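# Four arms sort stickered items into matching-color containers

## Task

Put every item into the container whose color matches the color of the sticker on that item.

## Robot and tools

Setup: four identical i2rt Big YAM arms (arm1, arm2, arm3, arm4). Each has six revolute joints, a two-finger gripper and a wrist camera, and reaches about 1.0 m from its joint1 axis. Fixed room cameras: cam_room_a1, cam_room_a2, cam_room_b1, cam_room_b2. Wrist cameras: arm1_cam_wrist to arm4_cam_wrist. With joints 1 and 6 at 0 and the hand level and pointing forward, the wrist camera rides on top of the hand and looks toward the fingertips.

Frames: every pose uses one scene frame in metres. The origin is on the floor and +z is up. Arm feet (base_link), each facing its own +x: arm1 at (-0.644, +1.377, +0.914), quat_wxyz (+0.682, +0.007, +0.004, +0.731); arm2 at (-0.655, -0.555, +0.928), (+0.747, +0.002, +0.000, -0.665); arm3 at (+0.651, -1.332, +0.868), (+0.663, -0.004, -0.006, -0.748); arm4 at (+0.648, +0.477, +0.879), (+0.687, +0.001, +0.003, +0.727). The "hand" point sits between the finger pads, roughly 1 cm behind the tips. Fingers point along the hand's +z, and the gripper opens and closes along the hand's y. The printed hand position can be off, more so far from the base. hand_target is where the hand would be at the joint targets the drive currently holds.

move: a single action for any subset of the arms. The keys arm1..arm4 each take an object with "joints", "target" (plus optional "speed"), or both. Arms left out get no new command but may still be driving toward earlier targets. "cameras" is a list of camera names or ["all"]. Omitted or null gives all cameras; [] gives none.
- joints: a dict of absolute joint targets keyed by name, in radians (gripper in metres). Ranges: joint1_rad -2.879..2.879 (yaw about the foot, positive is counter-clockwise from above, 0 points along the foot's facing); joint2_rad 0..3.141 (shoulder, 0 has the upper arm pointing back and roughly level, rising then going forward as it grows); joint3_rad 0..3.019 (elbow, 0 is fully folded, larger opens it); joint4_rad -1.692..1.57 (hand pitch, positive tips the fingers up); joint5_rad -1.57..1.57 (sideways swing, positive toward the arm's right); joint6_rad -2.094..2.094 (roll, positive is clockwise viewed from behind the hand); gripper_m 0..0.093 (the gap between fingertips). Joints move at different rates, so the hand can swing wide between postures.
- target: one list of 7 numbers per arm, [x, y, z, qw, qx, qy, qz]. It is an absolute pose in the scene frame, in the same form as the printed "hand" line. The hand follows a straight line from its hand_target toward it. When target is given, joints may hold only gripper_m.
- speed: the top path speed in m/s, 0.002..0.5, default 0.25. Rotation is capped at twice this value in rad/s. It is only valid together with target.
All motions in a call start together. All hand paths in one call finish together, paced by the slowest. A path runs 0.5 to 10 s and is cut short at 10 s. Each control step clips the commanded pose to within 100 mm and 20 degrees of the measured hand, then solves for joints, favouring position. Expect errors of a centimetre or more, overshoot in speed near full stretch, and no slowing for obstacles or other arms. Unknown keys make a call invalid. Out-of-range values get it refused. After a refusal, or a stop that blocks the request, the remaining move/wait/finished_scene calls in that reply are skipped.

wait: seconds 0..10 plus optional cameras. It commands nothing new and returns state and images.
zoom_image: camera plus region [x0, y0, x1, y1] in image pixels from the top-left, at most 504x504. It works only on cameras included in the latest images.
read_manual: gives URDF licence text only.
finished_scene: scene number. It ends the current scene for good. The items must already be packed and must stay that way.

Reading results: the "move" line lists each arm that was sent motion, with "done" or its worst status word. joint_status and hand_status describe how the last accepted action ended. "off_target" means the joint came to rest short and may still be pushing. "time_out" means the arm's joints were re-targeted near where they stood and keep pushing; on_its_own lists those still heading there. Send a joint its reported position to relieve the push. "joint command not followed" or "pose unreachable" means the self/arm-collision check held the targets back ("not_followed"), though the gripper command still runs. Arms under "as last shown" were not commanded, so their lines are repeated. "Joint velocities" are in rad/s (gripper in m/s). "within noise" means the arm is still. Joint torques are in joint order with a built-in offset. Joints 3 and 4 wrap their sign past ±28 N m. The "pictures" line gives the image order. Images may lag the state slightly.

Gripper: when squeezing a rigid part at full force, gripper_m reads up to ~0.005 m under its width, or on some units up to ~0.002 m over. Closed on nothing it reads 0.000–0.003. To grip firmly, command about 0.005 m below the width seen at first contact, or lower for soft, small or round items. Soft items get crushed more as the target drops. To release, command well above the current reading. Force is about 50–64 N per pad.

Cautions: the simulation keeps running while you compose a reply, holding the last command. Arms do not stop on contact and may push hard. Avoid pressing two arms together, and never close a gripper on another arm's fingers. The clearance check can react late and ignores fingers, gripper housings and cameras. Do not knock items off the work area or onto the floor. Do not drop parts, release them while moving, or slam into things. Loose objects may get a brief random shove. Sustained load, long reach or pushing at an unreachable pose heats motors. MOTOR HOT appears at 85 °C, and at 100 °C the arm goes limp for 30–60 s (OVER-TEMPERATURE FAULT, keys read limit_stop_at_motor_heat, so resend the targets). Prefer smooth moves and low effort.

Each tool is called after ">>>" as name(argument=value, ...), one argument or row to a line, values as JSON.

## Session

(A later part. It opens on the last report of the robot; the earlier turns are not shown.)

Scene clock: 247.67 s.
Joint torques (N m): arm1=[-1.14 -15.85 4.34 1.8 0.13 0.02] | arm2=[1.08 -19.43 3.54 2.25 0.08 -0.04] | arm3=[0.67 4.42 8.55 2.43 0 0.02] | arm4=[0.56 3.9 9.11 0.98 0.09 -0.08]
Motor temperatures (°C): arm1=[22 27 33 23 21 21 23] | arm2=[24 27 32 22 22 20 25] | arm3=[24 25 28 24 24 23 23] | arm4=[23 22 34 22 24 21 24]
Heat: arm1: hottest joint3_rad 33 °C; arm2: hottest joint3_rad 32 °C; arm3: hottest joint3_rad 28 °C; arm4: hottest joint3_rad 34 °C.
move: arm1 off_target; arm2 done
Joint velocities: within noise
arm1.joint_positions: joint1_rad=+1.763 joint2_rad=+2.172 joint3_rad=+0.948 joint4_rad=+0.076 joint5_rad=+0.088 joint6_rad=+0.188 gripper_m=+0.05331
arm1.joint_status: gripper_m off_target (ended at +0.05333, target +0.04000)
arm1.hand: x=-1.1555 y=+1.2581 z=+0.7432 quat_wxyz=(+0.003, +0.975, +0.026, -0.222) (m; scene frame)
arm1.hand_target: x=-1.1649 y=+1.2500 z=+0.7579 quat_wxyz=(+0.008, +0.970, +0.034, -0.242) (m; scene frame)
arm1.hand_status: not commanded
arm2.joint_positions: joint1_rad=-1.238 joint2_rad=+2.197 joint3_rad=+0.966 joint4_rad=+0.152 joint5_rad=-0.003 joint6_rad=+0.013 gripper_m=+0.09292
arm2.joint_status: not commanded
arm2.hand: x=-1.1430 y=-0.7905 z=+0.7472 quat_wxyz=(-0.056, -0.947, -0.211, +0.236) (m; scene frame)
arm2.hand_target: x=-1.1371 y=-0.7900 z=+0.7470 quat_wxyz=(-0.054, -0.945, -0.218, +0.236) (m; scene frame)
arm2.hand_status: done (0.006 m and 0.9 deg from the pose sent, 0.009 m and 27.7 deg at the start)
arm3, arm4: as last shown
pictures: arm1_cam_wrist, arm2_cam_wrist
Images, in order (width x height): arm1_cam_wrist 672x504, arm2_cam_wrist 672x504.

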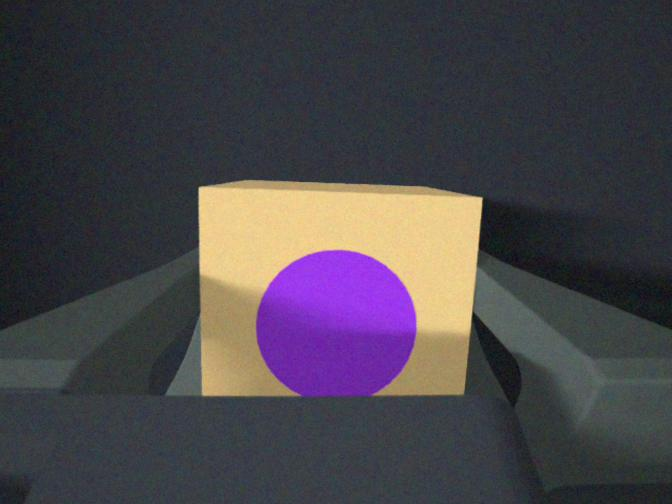

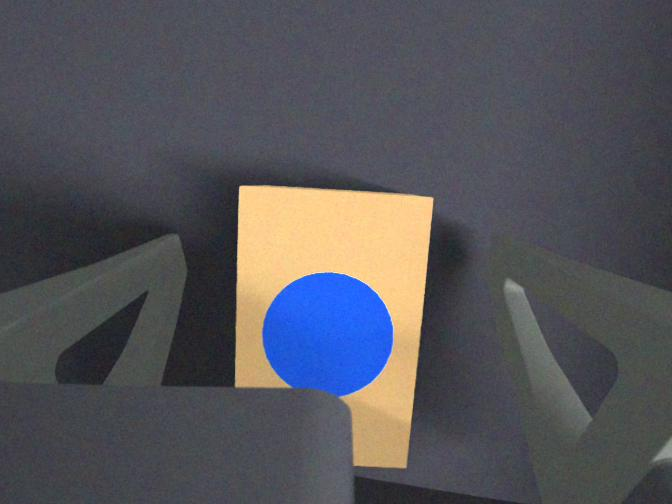

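>>> move(
  arm1={"target":[-1.155,1.255,0.98,0.008,0.970,0.034,-0.242]},
  arm2={"joints":{"gripper_m":0.03}},
  cameras=[],
)

>>> move(
  arm1={"joints":{"joint2_rad":0.761,"joint3_rad":1.138,"joint4_rad":-1.467,"joint5_rad":0,"joint6_rad":0}},
  arm2={"target":[-1.14,-0.79,0.98,0.054,0.945,0.218,-0.236]},
  cameras=["arm1_cam_wrist","arm2_cam_wrist"],
)

>>> move(
  arm2={"joints":{"joint2_rad":0.761,"joint3_rad":1.138,"joint4_rad":-1.467,"joint5_rad":0,"joint6_rad":0}},
  cameras=["arm1_cam_wrist","arm2_cam_wrist"],
)

>>> move(
  arm1={"joints":{"joint1_rad":-2.33}},
  arm2={"joints":{"joint1_rad":2.152}},
)

Scene clock: 258.43 s.
Joint torques (N m): arm1=[-1.61 -11.69 13.3 0.64 0.01 -0.1] | arm2=[1.08 -19.55 3.51 2.17 0.05 -0.04] | arm3=[0.5 4.37 8.55 2.41 0 0] | arm4=[1.32 4.31 8.95 1.03 0.08 -0.08]
Motor temperatures (°C): arm1=[22 27 33 23 21 21 23] | arm2=[24 28 31 22 22 20 24] | arm3=[24 25 28 24 24 23 23] | arm4=[23 22 34 22 24 21 24]
Heat: arm1: hottest joint3_rad 33 °C; arm2: hottest joint3_rad 31 °C; arm3: hottest joint3_rad 28 °C; arm4: hottest joint3_rad 34 °C.
move: arm1 off_target; arm2 off_target
Joint velocities: within noise
arm1.joint_positions: joint1_rad=+1.763 joint2_rad=+1.629 joint3_rad=+0.932 joint4_rad=-0.456 joint5_rad=+0.087 joint6_rad=+0.181 gripper_m=+0.05330
arm1.joint_status: not commanded
arm1.hand: x=-1.1342 y=+1.2621 z=+0.9568 quat_wxyz=(+0.003, +0.975, +0.030, -0.219) (m; scene frame)
arm1.hand_target: x=-1.1538 y=+1.2552 z=+0.9804 quat_wxyz=(+0.008, +0.970, +0.034, -0.242) (m; scene frame)
arm1.hand_status: off_target (0.032 m and 2.8 deg from the pose sent, 0.237 m and 2.6 deg at the start)
arm2.joint_positions: joint1_rad=-1.238 joint2_rad=+2.197 joint3_rad=+0.966 joint4_rad=+0.153 joint5_rad=-0.002 joint6_rad=+0.013 gripper_m=+0.04388
arm2.joint_status: gripper_m off_target (ended at +0.04391, target +0.03000)
arm2.hand: x=-1.1432 y=-0.7905 z=+0.7473 quat_wxyz=(-0.055, -0.947, -0.211, +0.236) (m; scene frame)
arm2.hand_target: x=-1.1371 y=-0.7900 z=+0.7470 quat_wxyz=(-0.054, -0.945, -0.218, +0.236) (m; scene frame)
arm2.hand_status: not commanded
arm3, arm4: as last shown
pictures: none
No camera images: "cameras" was empty.

Scene clock: 260.10 s.
Joint torques (N m): arm1=[-1.85 0.67 14.09 0.76 -0.03 -0.04] | arm2=[0.91 -15.5 13.11 1.16 -0.03 -0.07] | arm3=[0.38 4.48 8.55 2.43 0.01 0.01] | arm4=[1.2 4.25 9.09 1.14 0.06 -0.1]
Motor temperatures (°C): arm1=[22 27 33 23 21 21 23] | arm2=[24 28 31 22 22 20 24] | arm3=[24 25 28 24 24 23 23] | arm4=[23 22 34 22 24 21 24]
Heat: arm1: hottest joint3_rad 33 °C; arm2: hottest joint3_rad 31 °C; arm3: hottest joint3_rad 28 °C; arm4: hottest joint3_rad 34 °C.
move: arm1 done; arm2 off_target
Joint velocities: within noise
arm1.joint_positions: joint1_rad=+1.763 joint2_rad=+0.759 joint3_rad=+1.099 joint4_rad=-1.457 joint5_rad=+0.002 joint6_rad=+0.008 gripper_m=+0.05330
arm1.joint_status: all done
arm1.hand: x=-0.8913 y=+1.3097 z=+1.2646 quat_wxyz=(+0.027, +0.965, +0.123, -0.231) (m; scene frame)
arm1.hand_target: x=-0.8924 y=+1.3084 z=+1.2814 quat_wxyz=(+0.029, +0.961, +0.128, -0.244) (m; scene frame)
arm1.hand_status: not commanded
arm2.joint_positions: joint1_rad=-1.238 joint2_rad=+1.645 joint3_rad=+0.948 joint4_rad=-0.411 joint5_rad=-0.002 joint6_rad=+0.012 gripper_m=+0.04388
arm2.joint_status: not commanded
arm2.hand: x=-1.1238 y=-0.7816 z=+0.9647 quat_wxyz=(-0.052, -0.950, -0.212, +0.222) (m; scene frame)
arm2.hand_target: x=-1.1393 y=-0.7897 z=+0.9804 quat_wxyz=(-0.054, -0.945, -0.218, +0.236) (m; scene frame)
arm2.hand_status: off_target (0.024 m and 1.9 deg from the pose sent, 0.233 m and 0.9 deg at the start)
arm3, arm4: as last shown
pictures: arm1_cam_wrist, arm2_cam_wrist
Images, in order (width x height): arm1_cam_wrist 672x504, arm2_cam_wrist 672x504.

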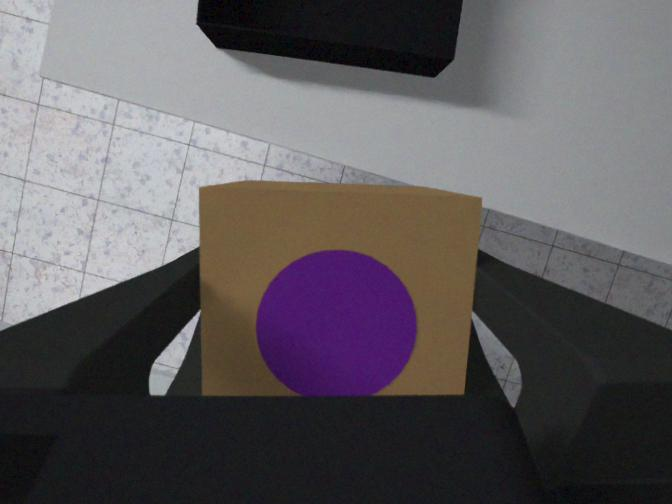

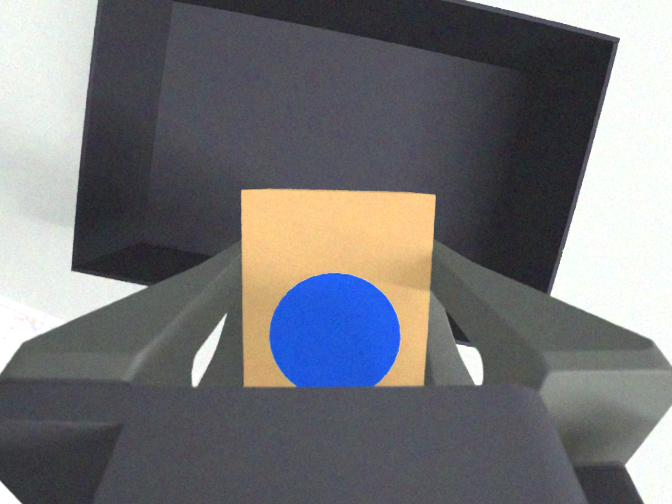

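Scene clock: 261.60 s.
Joint torques (N m): arm1=[-1.26 1.08 14.13 0.88 -0.02 -0.05] | arm2=[0.79 -2.78 14.22 1.17 0.07 -0.05] | arm3=[0.5 4.42 8.55 2.41 0 0.01] | arm4=[0.73 4.13 9.09 1.06 0.06 -0.1]
Motor temperatures (°C): arm1=[22 27 33 23 21 21 23] | arm2=[24 28 31 22 22 20 24] | arm3=[24 25 28 24 24 23 23] | arm4=[23 22 35 22 24 21 24]
Heat: arm1: hottest joint3_rad 33 °C; arm2: hottest joint3_rad 31 °C; arm3: hottest joint3_rad 28 °C; arm4: hottest joint3_rad 35 °C.
move: arm2 done
Joint velocities: within noise
arm1, arm4: as last shown
arm2.joint_positions: joint1_rad=-1.238 joint2_rad=+0.758 joint3_rad=+1.104 joint4_rad=-1.454 joint5_rad=-0.002 joint6_rad=+0.012 gripper_m=+0.04389
arm2.joint_status: all done
arm2.hand: x=-0.8921 y=-0.6704 z=+1.2769 quat_wxyz=(-0.052, -0.950, -0.212, +0.222) (m; scene frame)
arm2.hand_target: x=-0.8930 y=-0.6708 z=+1.2908 quat_wxyz=(-0.052, -0.947, -0.217, +0.231) (m; scene frame)
arm2.hand_status: not commanded
arm3.joint_positions: joint1_rad=-1.441 joint2_rad=+0.131 joint3_rad=+0.689 joint4_rad=-0.570 joint5_rad=+0.000 joint6_rad=-0.006 gripper_m=+0.09402
arm3.joint_status: not commanded
arm3.hand: x=+0.4252 y=-1.3272 z=+1.3138 quat_wxyz=(-0.006, -0.712, -0.001, +0.703) (m; scene frame)
arm3.hand_target: x=+0.4240 y=-1.3250 z=+1.3158 quat_wxyz=(-0.005, -0.707, +0.005, +0.707) (m; scene frame)
arm3.hand_status: not commanded
pictures: arm1_cam_wrist, arm2_cam_wrist
Images, in order (width x height): arm1_cam_wrist 672x504, arm2_cam_wrist 672x504.

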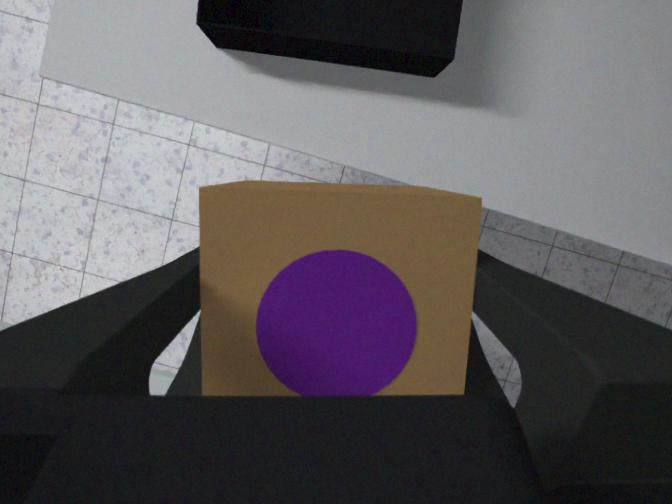

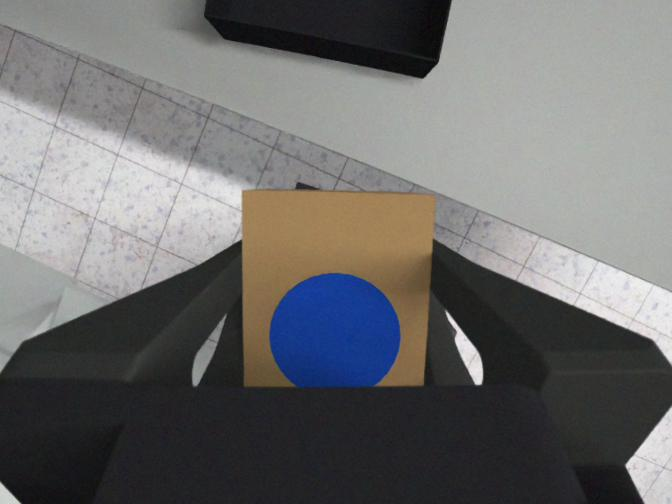

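Scene clock: 264.27 s.
Joint torques (N m): arm1=[-2.08 0.21 14.24 0.79 -0.09 -0.01] | arm2=[1.08 -2.78 14.19 1.18 0.12 -0.05] | arm3=[0.56 4.42 8.55 2.41 0.01 0.02] | arm4=[1.14 4.25 9.1 0.95 0.11 -0.09]
Motor temperatures (°C): arm1=[22 27 33 23 21 21 23] | arm2=[24 27 31 22 22 20 24] | arm3=[24 25 28 24 24 23 23] | arm4=[23 22 35 22 24 21 24]
Heat: arm1: hottest joint3_rad 33 °C; arm2: hottest joint3_rad 31 °C; arm3: hottest joint3_rad 28 °C; arm4: hottest joint3_rad 35 °C.
move: arm1 done; arm2 done
Joint velocities: within noise
arm1.joint_positions: joint1_rad=-2.324 joint2_rad=+0.766 joint3_rad=+1.099 joint4_rad=-1.457 joint5_rad=+0.002 joint6_rad=+0.005 gripper_m=+0.05310
arm1.joint_status: all done
arm1.hand: x=-0.4350 y=+1.2094 z=+1.2555 quat_wxyz=(-0.201, -0.330, -0.919, +0.076) (m; scene frame)
arm1.hand_target: x=-0.4354 y=+1.2083 z=+1.2740 quat_wxyz=(-0.217, -0.328, -0.916, +0.082) (m; scene frame)
arm1.hand_status: not commanded
arm2.joint_positions: joint1_rad=+2.148 joint2_rad=+0.760 joint3_rad=+1.104 joint4_rad=-1.454 joint5_rad=-0.003 joint6_rad=+0.012 gripper_m=+0.04410
arm2.joint_status: all done
arm2.hand: x=-0.4537 y=-0.3883 z=+1.2781 quat_wxyz=(-0.215, +0.326, -0.917, -0.081) (m; scene frame)
arm2.hand_target: x=-0.4538 y=-0.3876 z=+1.2925 quat_wxyz=(-0.225, +0.332, -0.912, -0.083) (m; scene frame)
arm2.hand_status: not commanded
arm3, arm4: as last shown
pictures: arm1_cam_wrist, arm2_cam_wrist, arm3_cam_wrist, arm4_cam_wrist, cam_room_a1, cam_room_a2, cam_room_b1, cam_room_b2
Images, in order (width x height): arm1_cam_wrist 672x504, arm2_cam_wrist 672x504, arm3_cam_wrist 672x504, arm4_cam_wrist 672x504, cam_room_a1 672x504, cam_room_a2 672x504, cam_room_b1 672x504, cam_room_b2 672x504.

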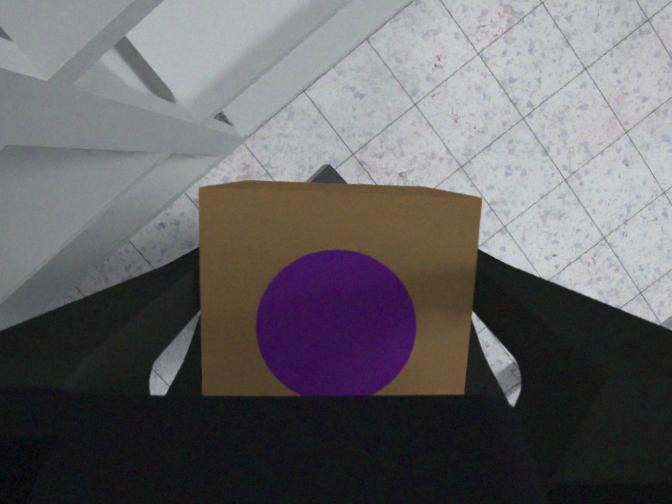

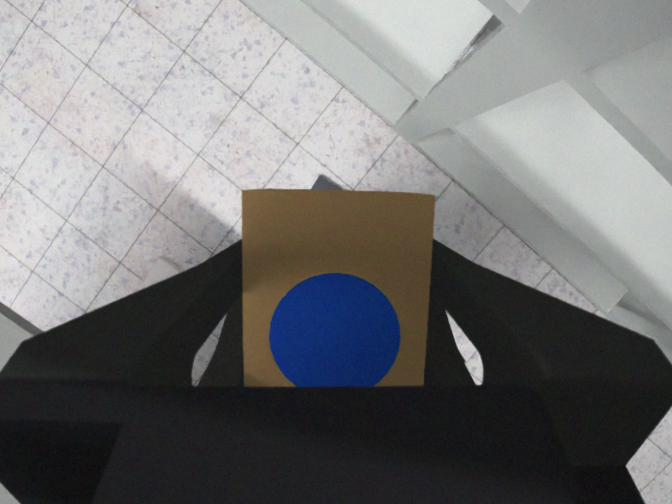

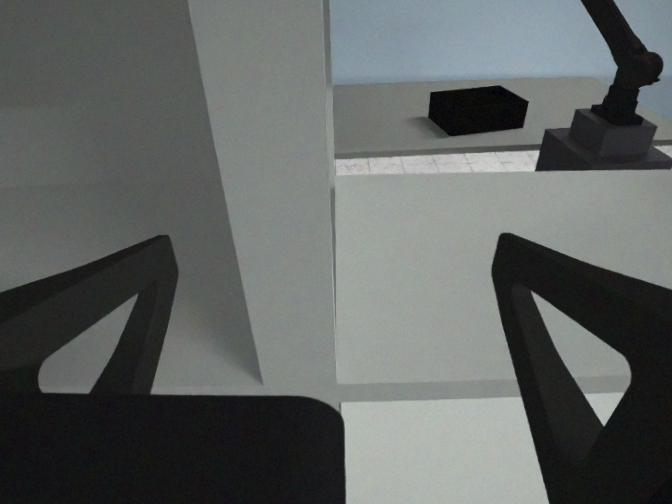

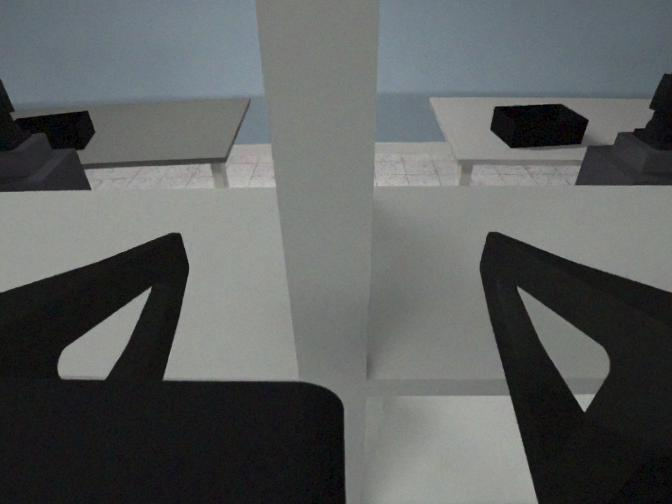

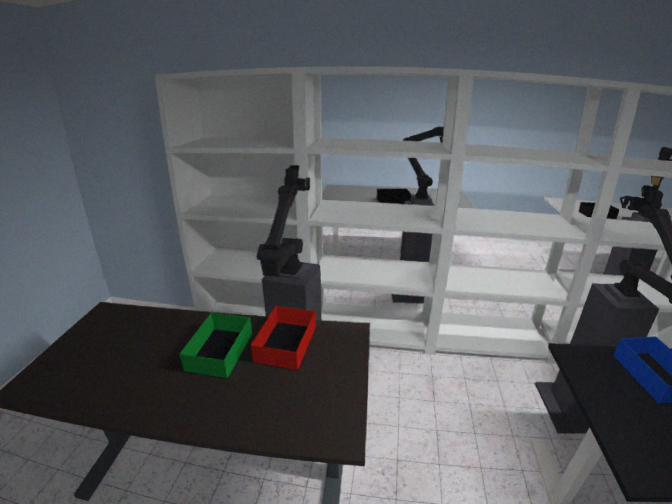

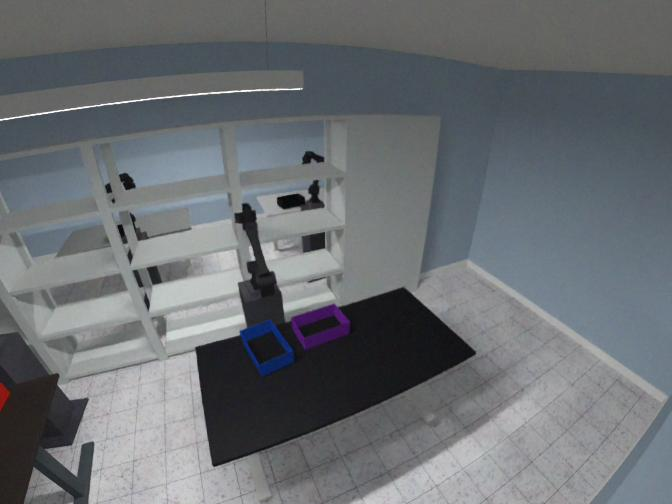

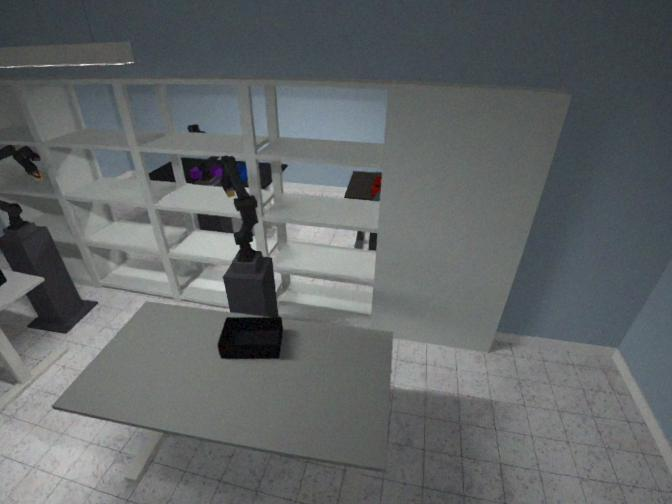

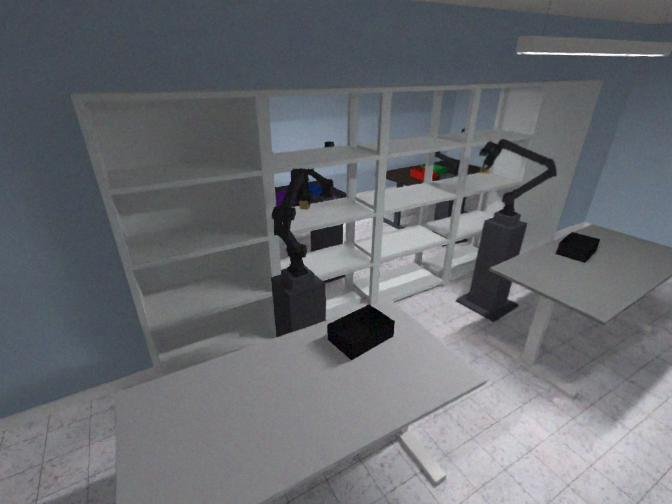

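>>> move(
  arm1={"target":[-0.43,1.205,1.125,0.228,0.327,0.913,-0.0816]},
  arm2={"target":[-0.44,-0.38,1.125,-0.227,0.332,-0.912,-0.083]},
  cameras=["arm4_cam_wrist"],
)

>>> move(
  arm1={"target":[-0.03,0.92,1.125,0.228,0.327,0.913,-0.0816],"speed":0.2},
  arm2={"target":[-0.03,-0.03,1.125,-0.227,0.332,-0.912,-0.083],"speed":0.2},
)

Scene clock: 273.10 s.
Joint torques (N m): arm1=[-1.61 -0.44 12.66 1.92 -0.06 0.01] | arm2=[-0.15 -3.49 11.64 2.44 -0.17 -0.08] | arm3=[0.44 4.48 8.53 2.45 0 0] | arm4=[1.03 3.84 9.11 1.03 0.1 -0.1]
Motor temperatures (°C): arm1=[22 27 34 23 21 21 23] | arm2=[24 27 31 22 22 20 25] | arm3=[24 25 28 24 24 23 23] | arm4=[23 22 35 22 24 21 24]
Heat: arm1: hottest joint3_rad 34 °C; arm2: hottest joint3_rad 31 °C; arm3: hottest joint3_rad 28 °C; arm4: hottest joint3_rad 35 °C.
move: arm1 off_target; arm2 done
Joint velocities: within noise
arm1.joint_positions: joint1_rad=-2.324 joint2_rad=+0.695 joint3_rad=+0.689 joint4_rad=-1.109 joint5_rad=-0.005 joint6_rad=+0.005 gripper_m=+0.05310
arm1.joint_status: not commanded
arm1.hand: x=-0.4354 y=+1.2098 z=+1.1123 quat_wxyz=(-0.206, -0.328, -0.919, +0.074) (m; scene frame)
arm1.hand_target: x=-0.4303 y=+1.2053 z=+1.1250 quat_wxyz=(-0.228, -0.327, -0.913, +0.082) (m; scene frame)
arm1.hand_status: off_target (0.015 m and 2.8 deg from the pose sent, 0.131 m and 3.3 deg at the start)
arm2.joint_positions: joint1_rad=+2.146 joint2_rad=+0.724 joint3_rad=+0.677 joint4_rad=-1.058 joint5_rad=-0.003 joint6_rad=+0.000 gripper_m=+0.04411
arm2.joint_status: not commanded
arm2.hand: x=-0.4437 y=-0.3802 z=+1.1237 quat_wxyz=(-0.218, +0.330, -0.915, -0.081) (m; scene frame)
arm2.hand_target: x=-0.4400 y=-0.3800 z=+1.1251 quat_wxyz=(-0.227, +0.332, -0.912, -0.083) (m; scene frame)
arm2.hand_status: done (0.004 m and 1.1 deg from the pose sent, 0.154 m and 1.7 deg at the start)
arm3: as last shown
arm4.joint_positions: joint1_rad=+1.511 joint2_rad=+0.135 joint3_rad=+0.680 joint4_rad=-0.541 joint5_rad=-0.002 joint6_rad=+0.013 gripper_m=+0.09403
arm4.joint_status: not commanded
arm4.hand: x=+0.4217 y=+0.4797 z=+1.3280 quat_wxyz=(+0.006, +0.704, -0.006, -0.710) (m; scene frame)
arm4.hand_target: x=+0.4235 y=+0.4788 z=+1.3289 quat_wxyz=(+0.002, +0.705, +0.000, -0.709) (m; scene frame)
arm4.hand_status: not commanded
pictures: arm4_cam_wrist
Images, in order (width x height): arm4_cam_wrist 672x504.

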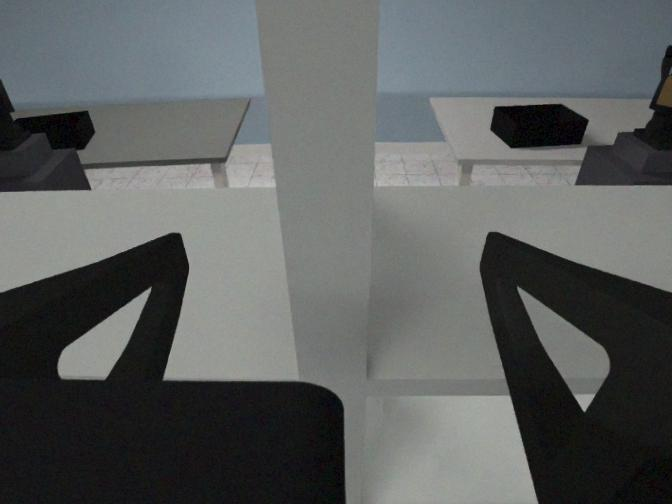

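Scene clock: 276.77 s.
Joint torques (N m): arm1=[-0.56 -19.49 17.36 0.73 0.12 0.12] | arm2=[1.26 -24.12 17.46 1.17 0.14 0.08] | arm3=[0.44 4.42 8.55 2.43 0 0] | arm4=[1.14 4.19 9.03 1.05 0.09 -0.07]
Motor temperatures (°C): arm1=[22 27 35 23 21 21 23] | arm2=[24 27 32 22 22 20 25] | arm3=[24 25 28 24 24 23 23] | arm4=[23 22 35 22 24 21 24]
Heat: arm1: hottest joint3_rad 35 °C; arm2: hottest joint3_rad 32 °C; arm3: hottest joint3_rad 28 °C; arm4: hottest joint3_rad 35 °C.
move: arm1 off_target; arm2 off_target
Joint velocities: within noise
arm1.joint_positions: joint1_rad=-2.288 joint2_rad=+2.055 joint3_rad=+1.998 joint4_rad=-1.067 joint5_rad=+0.015 joint6_rad=+0.039 gripper_m=+0.05310
arm1.joint_status: not commanded
arm1.hand: x=-0.0482 y=+0.9239 z=+1.0946 quat_wxyz=(-0.202, -0.330, -0.919, +0.075) (m; scene frame)
arm1.hand_target: x=-0.0317 y=+0.9215 z=+1.1252 quat_wxyz=(-0.229, -0.327, -0.913, +0.082) (m; scene frame)
arm1.hand_status: off_target (0.036 m and 3.2 deg from the pose sent, 0.498 m and 2.8 deg at the start)
arm2.joint_positions: joint1_rad=+2.146 joint2_rad=+2.248 joint3_rad=+2.320 joint4_rad=-1.174 joint5_rad=-0.002 joint6_rad=+0.000 gripper_m=+0.04411
arm2.joint_status: not commanded
arm2.hand: x=-0.0364 y=-0.0425 z=+1.1218 quat_wxyz=(-0.220, +0.330, -0.914, -0.081) (m; scene frame)
arm2.hand_target: x=-0.0309 y=-0.0307 z=+1.1247 quat_wxyz=(-0.228, +0.332, -0.912, -0.083) (m; scene frame)
arm2.hand_status: off_target (0.014 m and 1.0 deg from the pose sent, 0.542 m and 1.1 deg at the start)
arm3, arm4: as last shown
pictures: arm1_cam_wrist, arm2_cam_wrist, arm3_cam_wrist, arm4_cam_wrist, cam_room_a1, cam_room_a2, cam_room_b1, cam_room_b2
Images, in order (width x height): arm1_cam_wrist 672x504, arm2_cam_wrist 672x504, arm3_cam_wrist 672x504, arm4_cam_wrist 672x504, cam_room_a1 672x504, cam_room_a2 672x504, cam_room_b1 672x504, cam_room_b2 672x504.

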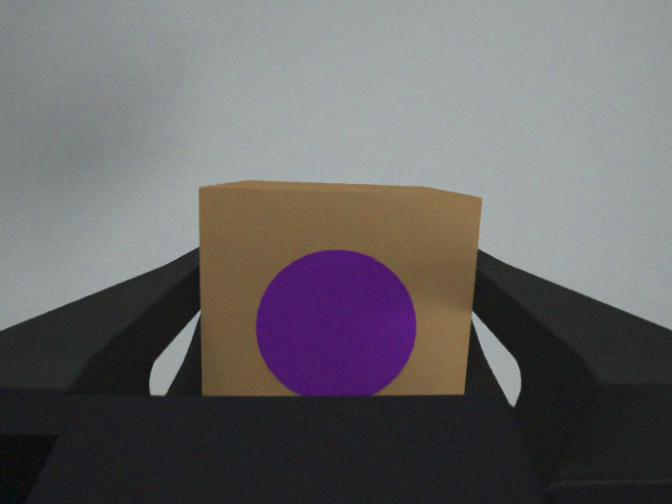

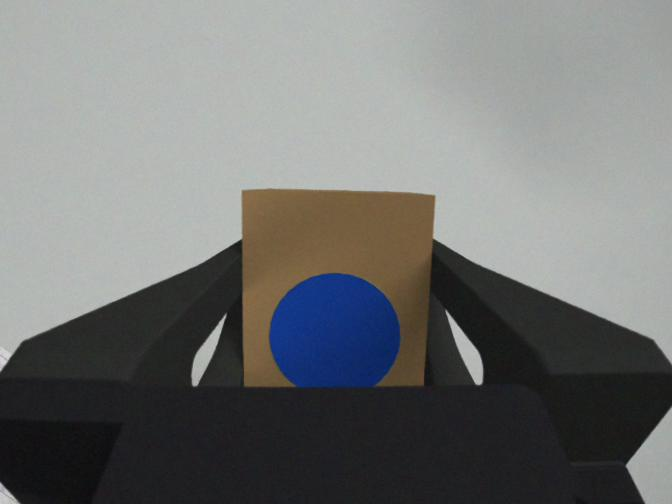

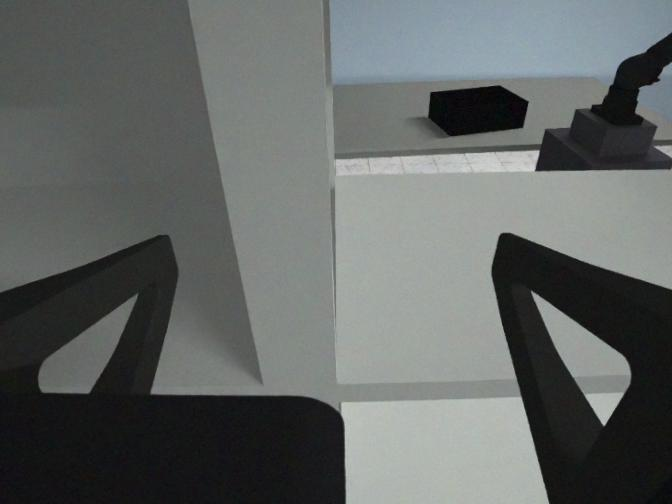

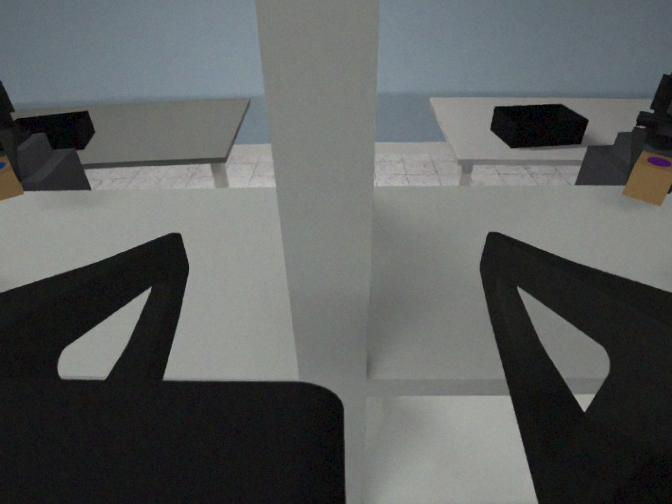

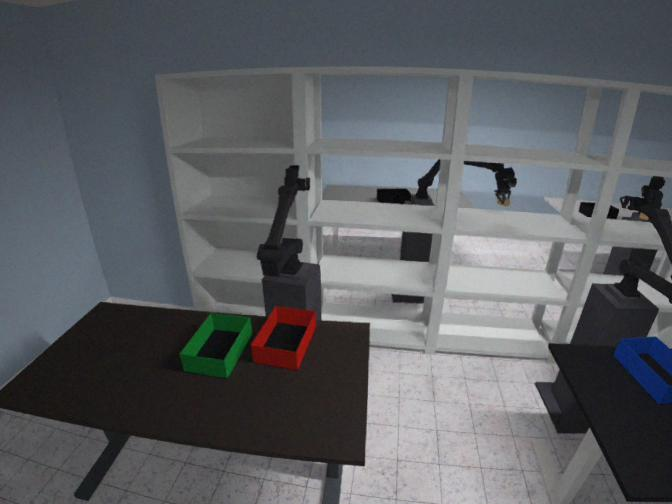

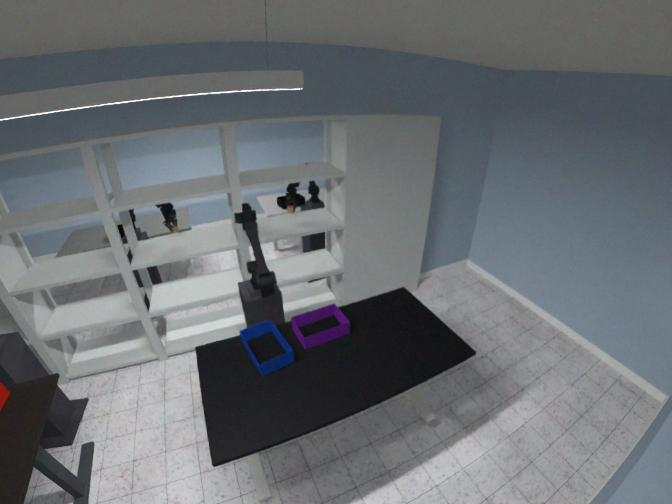

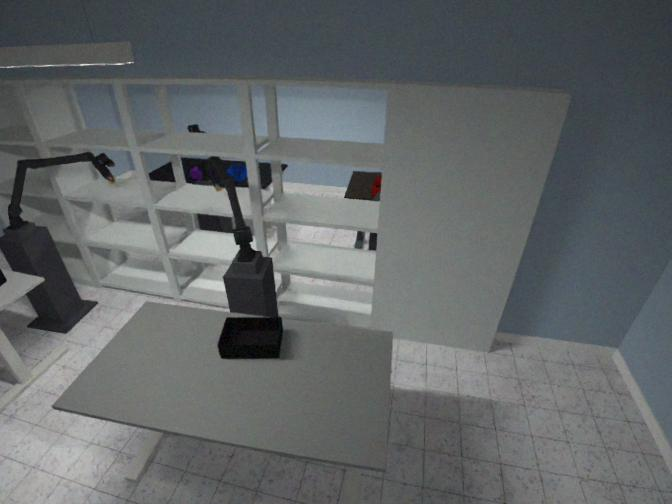

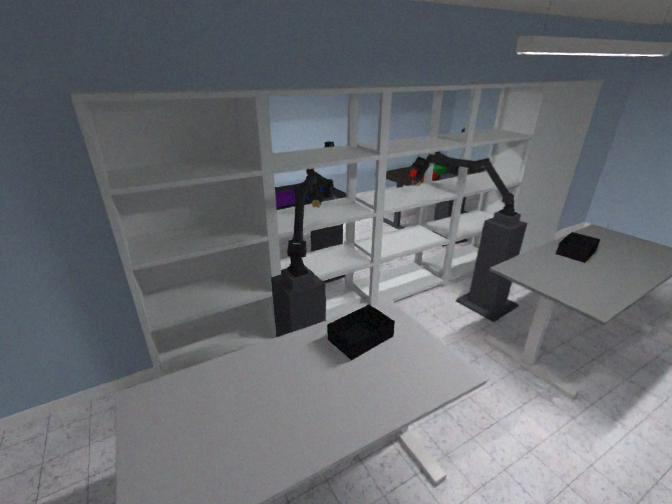

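>>> move(
  arm1={"target":[-0.03,0.92,1.075,0.228,0.327,0.913,-0.0816],"speed":0.1},
  arm2={"target":[-0.03,-0.03,1.052,-0.227,0.332,-0.912,-0.083],"speed":0.1},
  cameras=["arm1_cam_wrist","arm2_cam_wrist"],
)

>>> move(
  arm1={"target":[-0.03,0.92,1.06,0.228,0.327,0.913,-0.0816],"speed":0.05},
  arm2={"target":[-0.03,-0.03,1.037,-0.227,0.332,-0.912,-0.083],"speed":0.05},
  cameras=["arm1_cam_wrist","arm2_cam_wrist"],
)

Scene clock: 283.77 s.
Joint torques (N m): arm1=[-0.85 -19.6 11.86 2.02 0.13 0.09] | arm2=[1.2 -24.29 11.11 2.54 0.14 0.09] | arm3=[0.56 4.37 8.51 2.44 -0.01 0.01] | arm4=[0.97 3.78 9.03 1.02 0.09 -0.08]
Motor temperatures (°C): arm1=[22 27 35 23 21 21 23] | arm2=[24 27 33 22 22 20 25] | arm3=[24 25 28 24 24 23 23] | arm4=[23 22 35 22 24 21 24]
Heat: arm1: hottest joint3_rad 35 °C; arm2: hottest joint3_rad 33 °C; arm3: hottest joint3_rad 28 °C; arm4: hottest joint3_rad 35 °C.
move: arm1 off_target; arm2 off_target
Joint velocities: within noise
arm1.joint_positions: joint1_rad=-2.288 joint2_rad=+2.069 joint3_rad=+1.960 joint4_rad=-0.979 joint5_rad=+0.015 joint6_rad=+0.040 gripper_m=+0.05310
arm1.joint_status: not commanded
arm1.hand: x=-0.0404 y=+0.9176 z=+1.0742 quat_wxyz=(-0.218, -0.329, -0.915, +0.080) (m; scene frame)
arm1.hand_target: x=-0.0302 y=+0.9202 z=+1.0752 quat_wxyz=(-0.228, -0.327, -0.913, +0.082) (m; scene frame)
arm1.hand_status: off_target (0.011 m and 1.2 deg from the pose sent, 0.027 m and 3.2 deg at the start)
arm2.joint_positions: joint1_rad=+2.146 joint2_rad=+2.249 joint3_rad=+2.204 joint4_rad=-1.016 joint5_rad=-0.002 joint6_rad=+0.000 gripper_m=+0.04411
arm2.joint_status: not commanded
arm2.hand: x=-0.0287 y=-0.0362 z=+1.0823 quat_wxyz=(-0.239, +0.328, -0.910, -0.088) (m; scene frame)
arm2.hand_target: x=-0.0309 y=-0.0308 z=+1.0523 quat_wxyz=(-0.227, +0.332, -0.912, -0.083) (m; scene frame)
arm2.hand_status: off_target (0.031 m and 1.5 deg from the pose sent, 0.071 m and 0.9 deg at the start)
arm3, arm4: as last shown
pictures: arm1_cam_wrist, arm2_cam_wrist
Images, in order (width x height): arm1_cam_wrist 672x504, arm2_cam_wrist 672x504.

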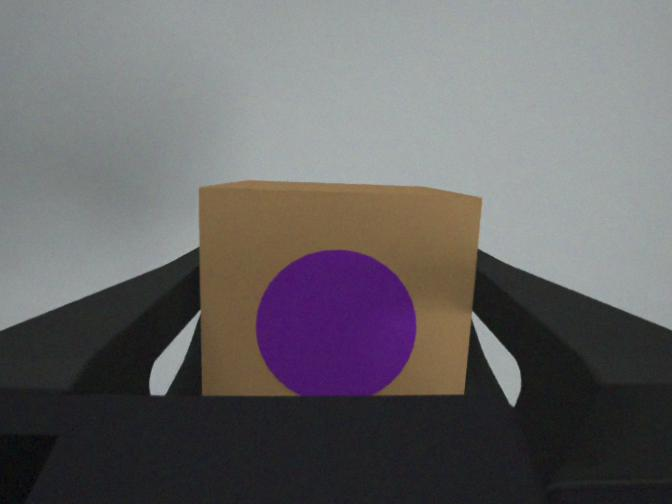

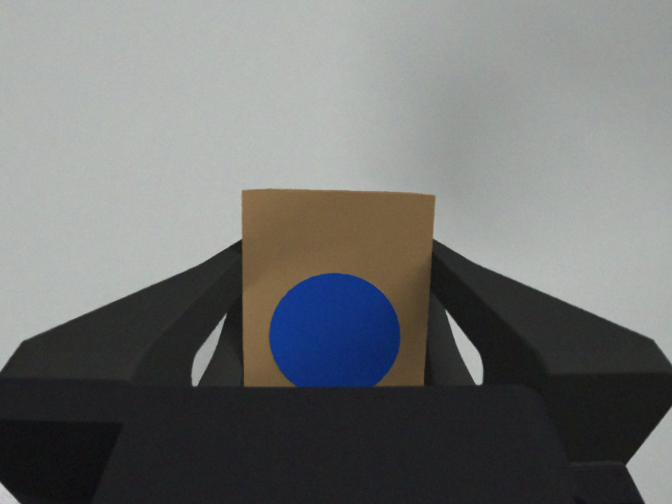

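Scene clock: 284.73 s.
Joint torques (N m): arm1=[-0.85 -18.67 11.6 2 0.12 0.13] | arm2=[1.32 -24.06 10.82 2.52 0.13 0.08] | arm3=[0.56 4.31 8.54 2.41 0 0.01] | arm4=[0.79 3.9 9.06 1.01 0.08 -0.07]
Motor temperatures (°C): arm1=[22 27 35 23 21 21 23] | arm2=[24 27 33 22 22 20 25] | arm3=[24 25 28 24 24 23 23] | arm4=[23 22 35 22 24 21 24]
Heat: arm1: hottest joint3_rad 35 °C; arm2: hottest joint3_rad 33 °C; arm3: hottest joint3_rad 28 °C; arm4: hottest joint3_rad 35 °C.
move: arm1 off_target; arm2 off_target
Joint velocities: within noise
arm1.joint_positions: joint1_rad=-2.288 joint2_rad=+2.071 joint3_rad=+1.933 joint4_rad=-0.943 joint5_rad=+0.015 joint6_rad=+0.040 gripper_m=+0.05310
arm1.joint_status: not commanded
arm1.hand: x=-0.0400 y=+0.9172 z=+1.0642 quat_wxyz=(-0.221, -0.329, -0.914, +0.081) (m; scene frame)
arm1.hand_target: x=-0.0302 y=+0.9201 z=+1.0602 quat_wxyz=(-0.228, -0.327, -0.913, +0.082) (m; scene frame)
arm1.hand_status: off_target (0.011 m and 0.8 deg from the pose sent, 0.018 m and 1.2 deg at the start)
arm2.joint_positions: joint1_rad=+2.146 joint2_rad=+2.249 joint3_rad=+2.177 joint4_rad=-0.981 joint5_rad=-0.002 joint6_rad=+0.000 gripper_m=+0.04411
arm2.joint_status: not commanded
arm2.hand: x=-0.0280 y=-0.0355 z=+1.0725 quat_wxyz=(-0.242, +0.328, -0.909, -0.089) (m; scene frame)
arm2.hand_target: x=-0.0312 y=-0.0311 z=+1.0374 quat_wxyz=(-0.227, +0.332, -0.912, -0.083) (m; scene frame)
arm2.hand_status: off_target (0.036 m and 1.9 deg from the pose sent, 0.046 m and 1.5 deg at the start)
arm3, arm4: as last shown
pictures: arm1_cam_wrist, arm2_cam_wrist
Images, in order (width x height): arm1_cam_wrist 672x504, arm2_cam_wrist 672x504.

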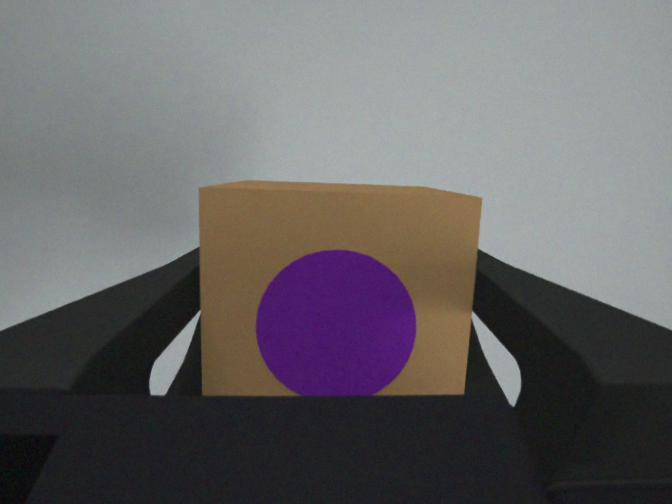

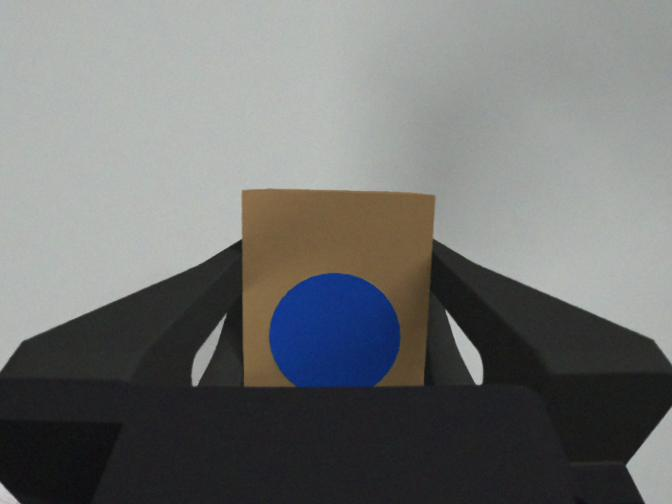

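>>> move(
  arm1={"target":[-0.03,0.92,1.04,0.228,0.327,0.913,-0.0816],"speed":0.05},
  arm2={"target":[-0.03,-0.03,1.012,-0.227,0.332,-0.912,-0.083],"speed":0.05},
  cameras=["arm1_cam_wrist","arm2_cam_wrist"],
)

>>> move(
  arm1={"target":[-0.03,0.92,1.025,0.228,0.327,0.913,-0.0816],"speed":0.05},
  arm2={"target":[-0.03,-0.03,0.997,-0.227,0.332,-0.912,-0.083],"speed":0.05},
  cameras=["arm1_cam_wrist","arm2_cam_wrist","cam_room_a2"],
)

Scene clock: 290.70 s.
Joint torques (N m): arm1=[-1.14 -19.19 11.54 1.89 0.11 0.12] | arm2=[1.2 -23.94 10.93 2.52 0.13 0.08] | arm3=[0.5 4.42 8.55 2.41 0 0.02] | arm4=[1.03 4.31 8.99 1.09 0.06 -0.09]
Motor temperatures (°C): arm1=[22 27 35 23 21 21 23] | arm2=[24 27 33 22 22 20 25] | arm3=[24 25 28 24 24 23 23] | arm4=[23 22 35 22 24 21 24]
Heat: arm1: hottest joint3_rad 35 °C; arm2: hottest joint3_rad 33 °C; arm3: hottest joint3_rad 28 °C; arm4: hottest joint3_rad 35 °C.
move: arm1 off_target; arm2 off_target
Joint velocities: within noise
arm1.joint_positions: joint1_rad=-2.288 joint2_rad=+2.084 joint3_rad=+1.897 joint4_rad=-0.898 joint5_rad=+0.015 joint6_rad=+0.040 gripper_m=+0.05310
arm1.joint_status: not commanded
arm1.hand: x=-0.0401 y=+0.9174 z=+1.0416 quat_wxyz=(-0.220, -0.329, -0.915, +0.080) (m; scene frame)
arm1.hand_target: x=-0.0302 y=+0.9203 z=+1.0399 quat_wxyz=(-0.228, -0.327, -0.913, +0.081) (m; scene frame)
arm1.hand_status: off_target (0.011 m and 1.0 deg from the pose sent, 0.026 m and 0.8 deg at the start)
arm2.joint_positions: joint1_rad=+2.146 joint2_rad=+2.261 joint3_rad=+2.132 joint4_rad=-0.925 joint5_rad=-0.002 joint6_rad=+0.000 gripper_m=+0.04411
arm2.joint_status: not commanded
arm2.hand: x=-0.0274 y=-0.0351 z=+1.0475 quat_wxyz=(-0.242, +0.328, -0.909, -0.089) (m; scene frame)
arm2.hand_target: x=-0.0312 y=-0.0311 z=+1.0125 quat_wxyz=(-0.227, +0.332, -0.912, -0.083) (m; scene frame)
arm2.hand_status: off_target (0.036 m and 1.9 deg from the pose sent, 0.061 m and 1.9 deg at the start)
arm3, arm4: as last shown
pictures: arm1_cam_wrist, arm2_cam_wrist
Images, in order (width x height): arm1_cam_wrist 672x504, arm2_cam_wrist 672x504.

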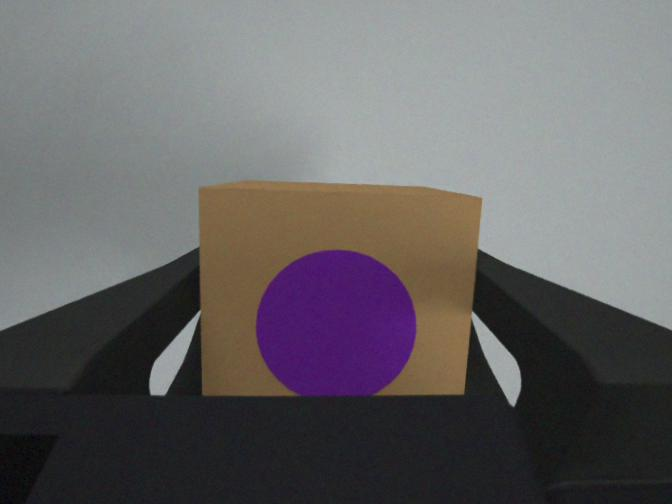

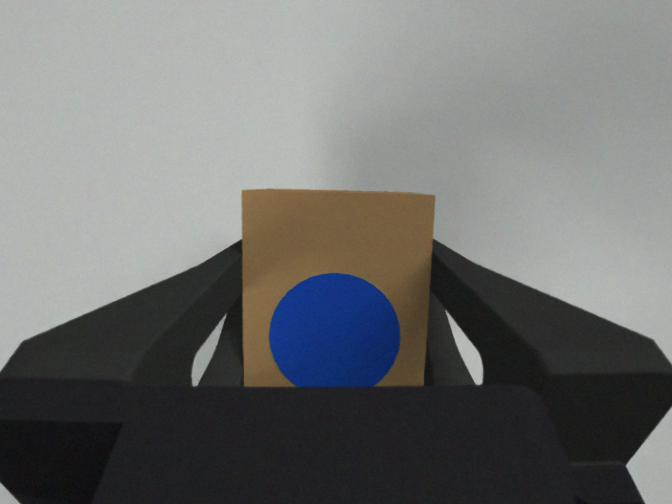

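Scene clock: 291.70 s.
Joint torques (N m): arm1=[-1.08 -18.49 11.47 1.73 0.11 0.1] | arm2=[1.26 -24 10.8 2.54 0.13 0.09] | arm3=[0.67 4.37 8.54 2.44 0 0.01] | arm4=[1.32 3.72 9.02 0.95 0.1 -0.05]
Motor temperatures (°C): arm1=[22 27 35 23 21 21 23] | arm2=[24 27 33 22 22 20 25] | arm3=[24 25 28 24 24 23 23] | arm4=[23 22 35 22 24 21 24]
Heat: arm1: hottest joint3_rad 35 °C; arm2: hottest joint3_rad 33 °C; arm3: hottest joint3_rad 28 °C; arm4: hottest joint3_rad 35 °C.
move: arm1 off_target; arm2 off_target
Joint velocities: within noise
arm1.joint_positions: joint1_rad=-2.288 joint2_rad=+2.092 joint3_rad=+1.874 joint4_rad=-0.864 joint5_rad=+0.015 joint6_rad=+0.040 gripper_m=+0.05310
arm1.joint_status: not commanded
arm1.hand: x=-0.0399 y=+0.9171 z=+1.0283 quat_wxyz=(-0.221, -0.329, -0.915, +0.081) (m; scene frame)
arm1.hand_target: x=-0.0302 y=+0.9201 z=+1.0252 quat_wxyz=(-0.228, -0.327, -0.913, +0.081) (m; scene frame)
arm1.hand_status: off_target (0.011 m and 0.9 deg from the pose sent, 0.020 m and 1.0 deg at the start)
arm2.joint_positions: joint1_rad=+2.146 joint2_rad=+2.269 joint3_rad=+2.111 joint4_rad=-0.893 joint5_rad=-0.002 joint6_rad=+0.000 gripper_m=+0.04411
arm2.joint_status: not commanded
arm2.hand: x=-0.0267 y=-0.0345 z=+1.0341 quat_wxyz=(-0.243, +0.328, -0.909, -0.089) (m; scene frame)
arm2.hand_target: x=-0.0312 y=-0.0312 z=+0.9975 quat_wxyz=(-0.227, +0.332, -0.912, -0.083) (m; scene frame)
arm2.hand_status: off_target (0.037 m and 2.0 deg from the pose sent, 0.051 m and 1.9 deg at the start)
arm3, arm4: as last shown
pictures: arm1_cam_wrist, arm2_cam_wrist, cam_room_a2
Images, in order (width x height): arm1_cam_wrist 672x504, arm2_cam_wrist 672x504, cam_room_a2 672x504.

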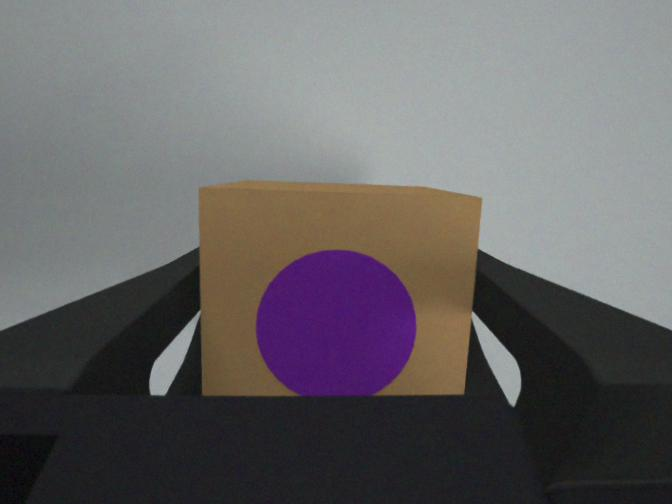

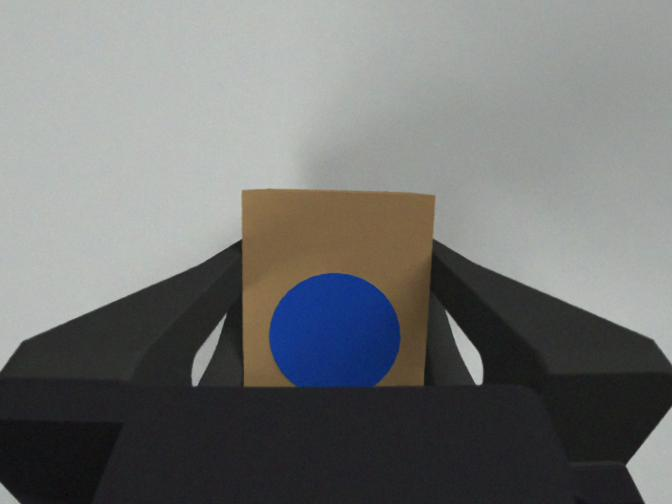

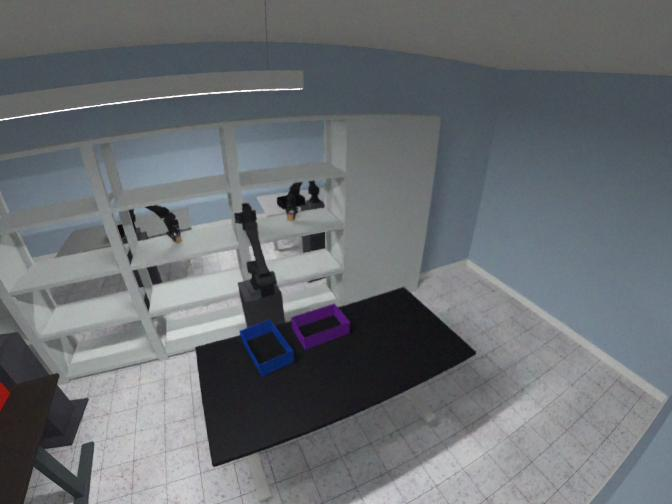

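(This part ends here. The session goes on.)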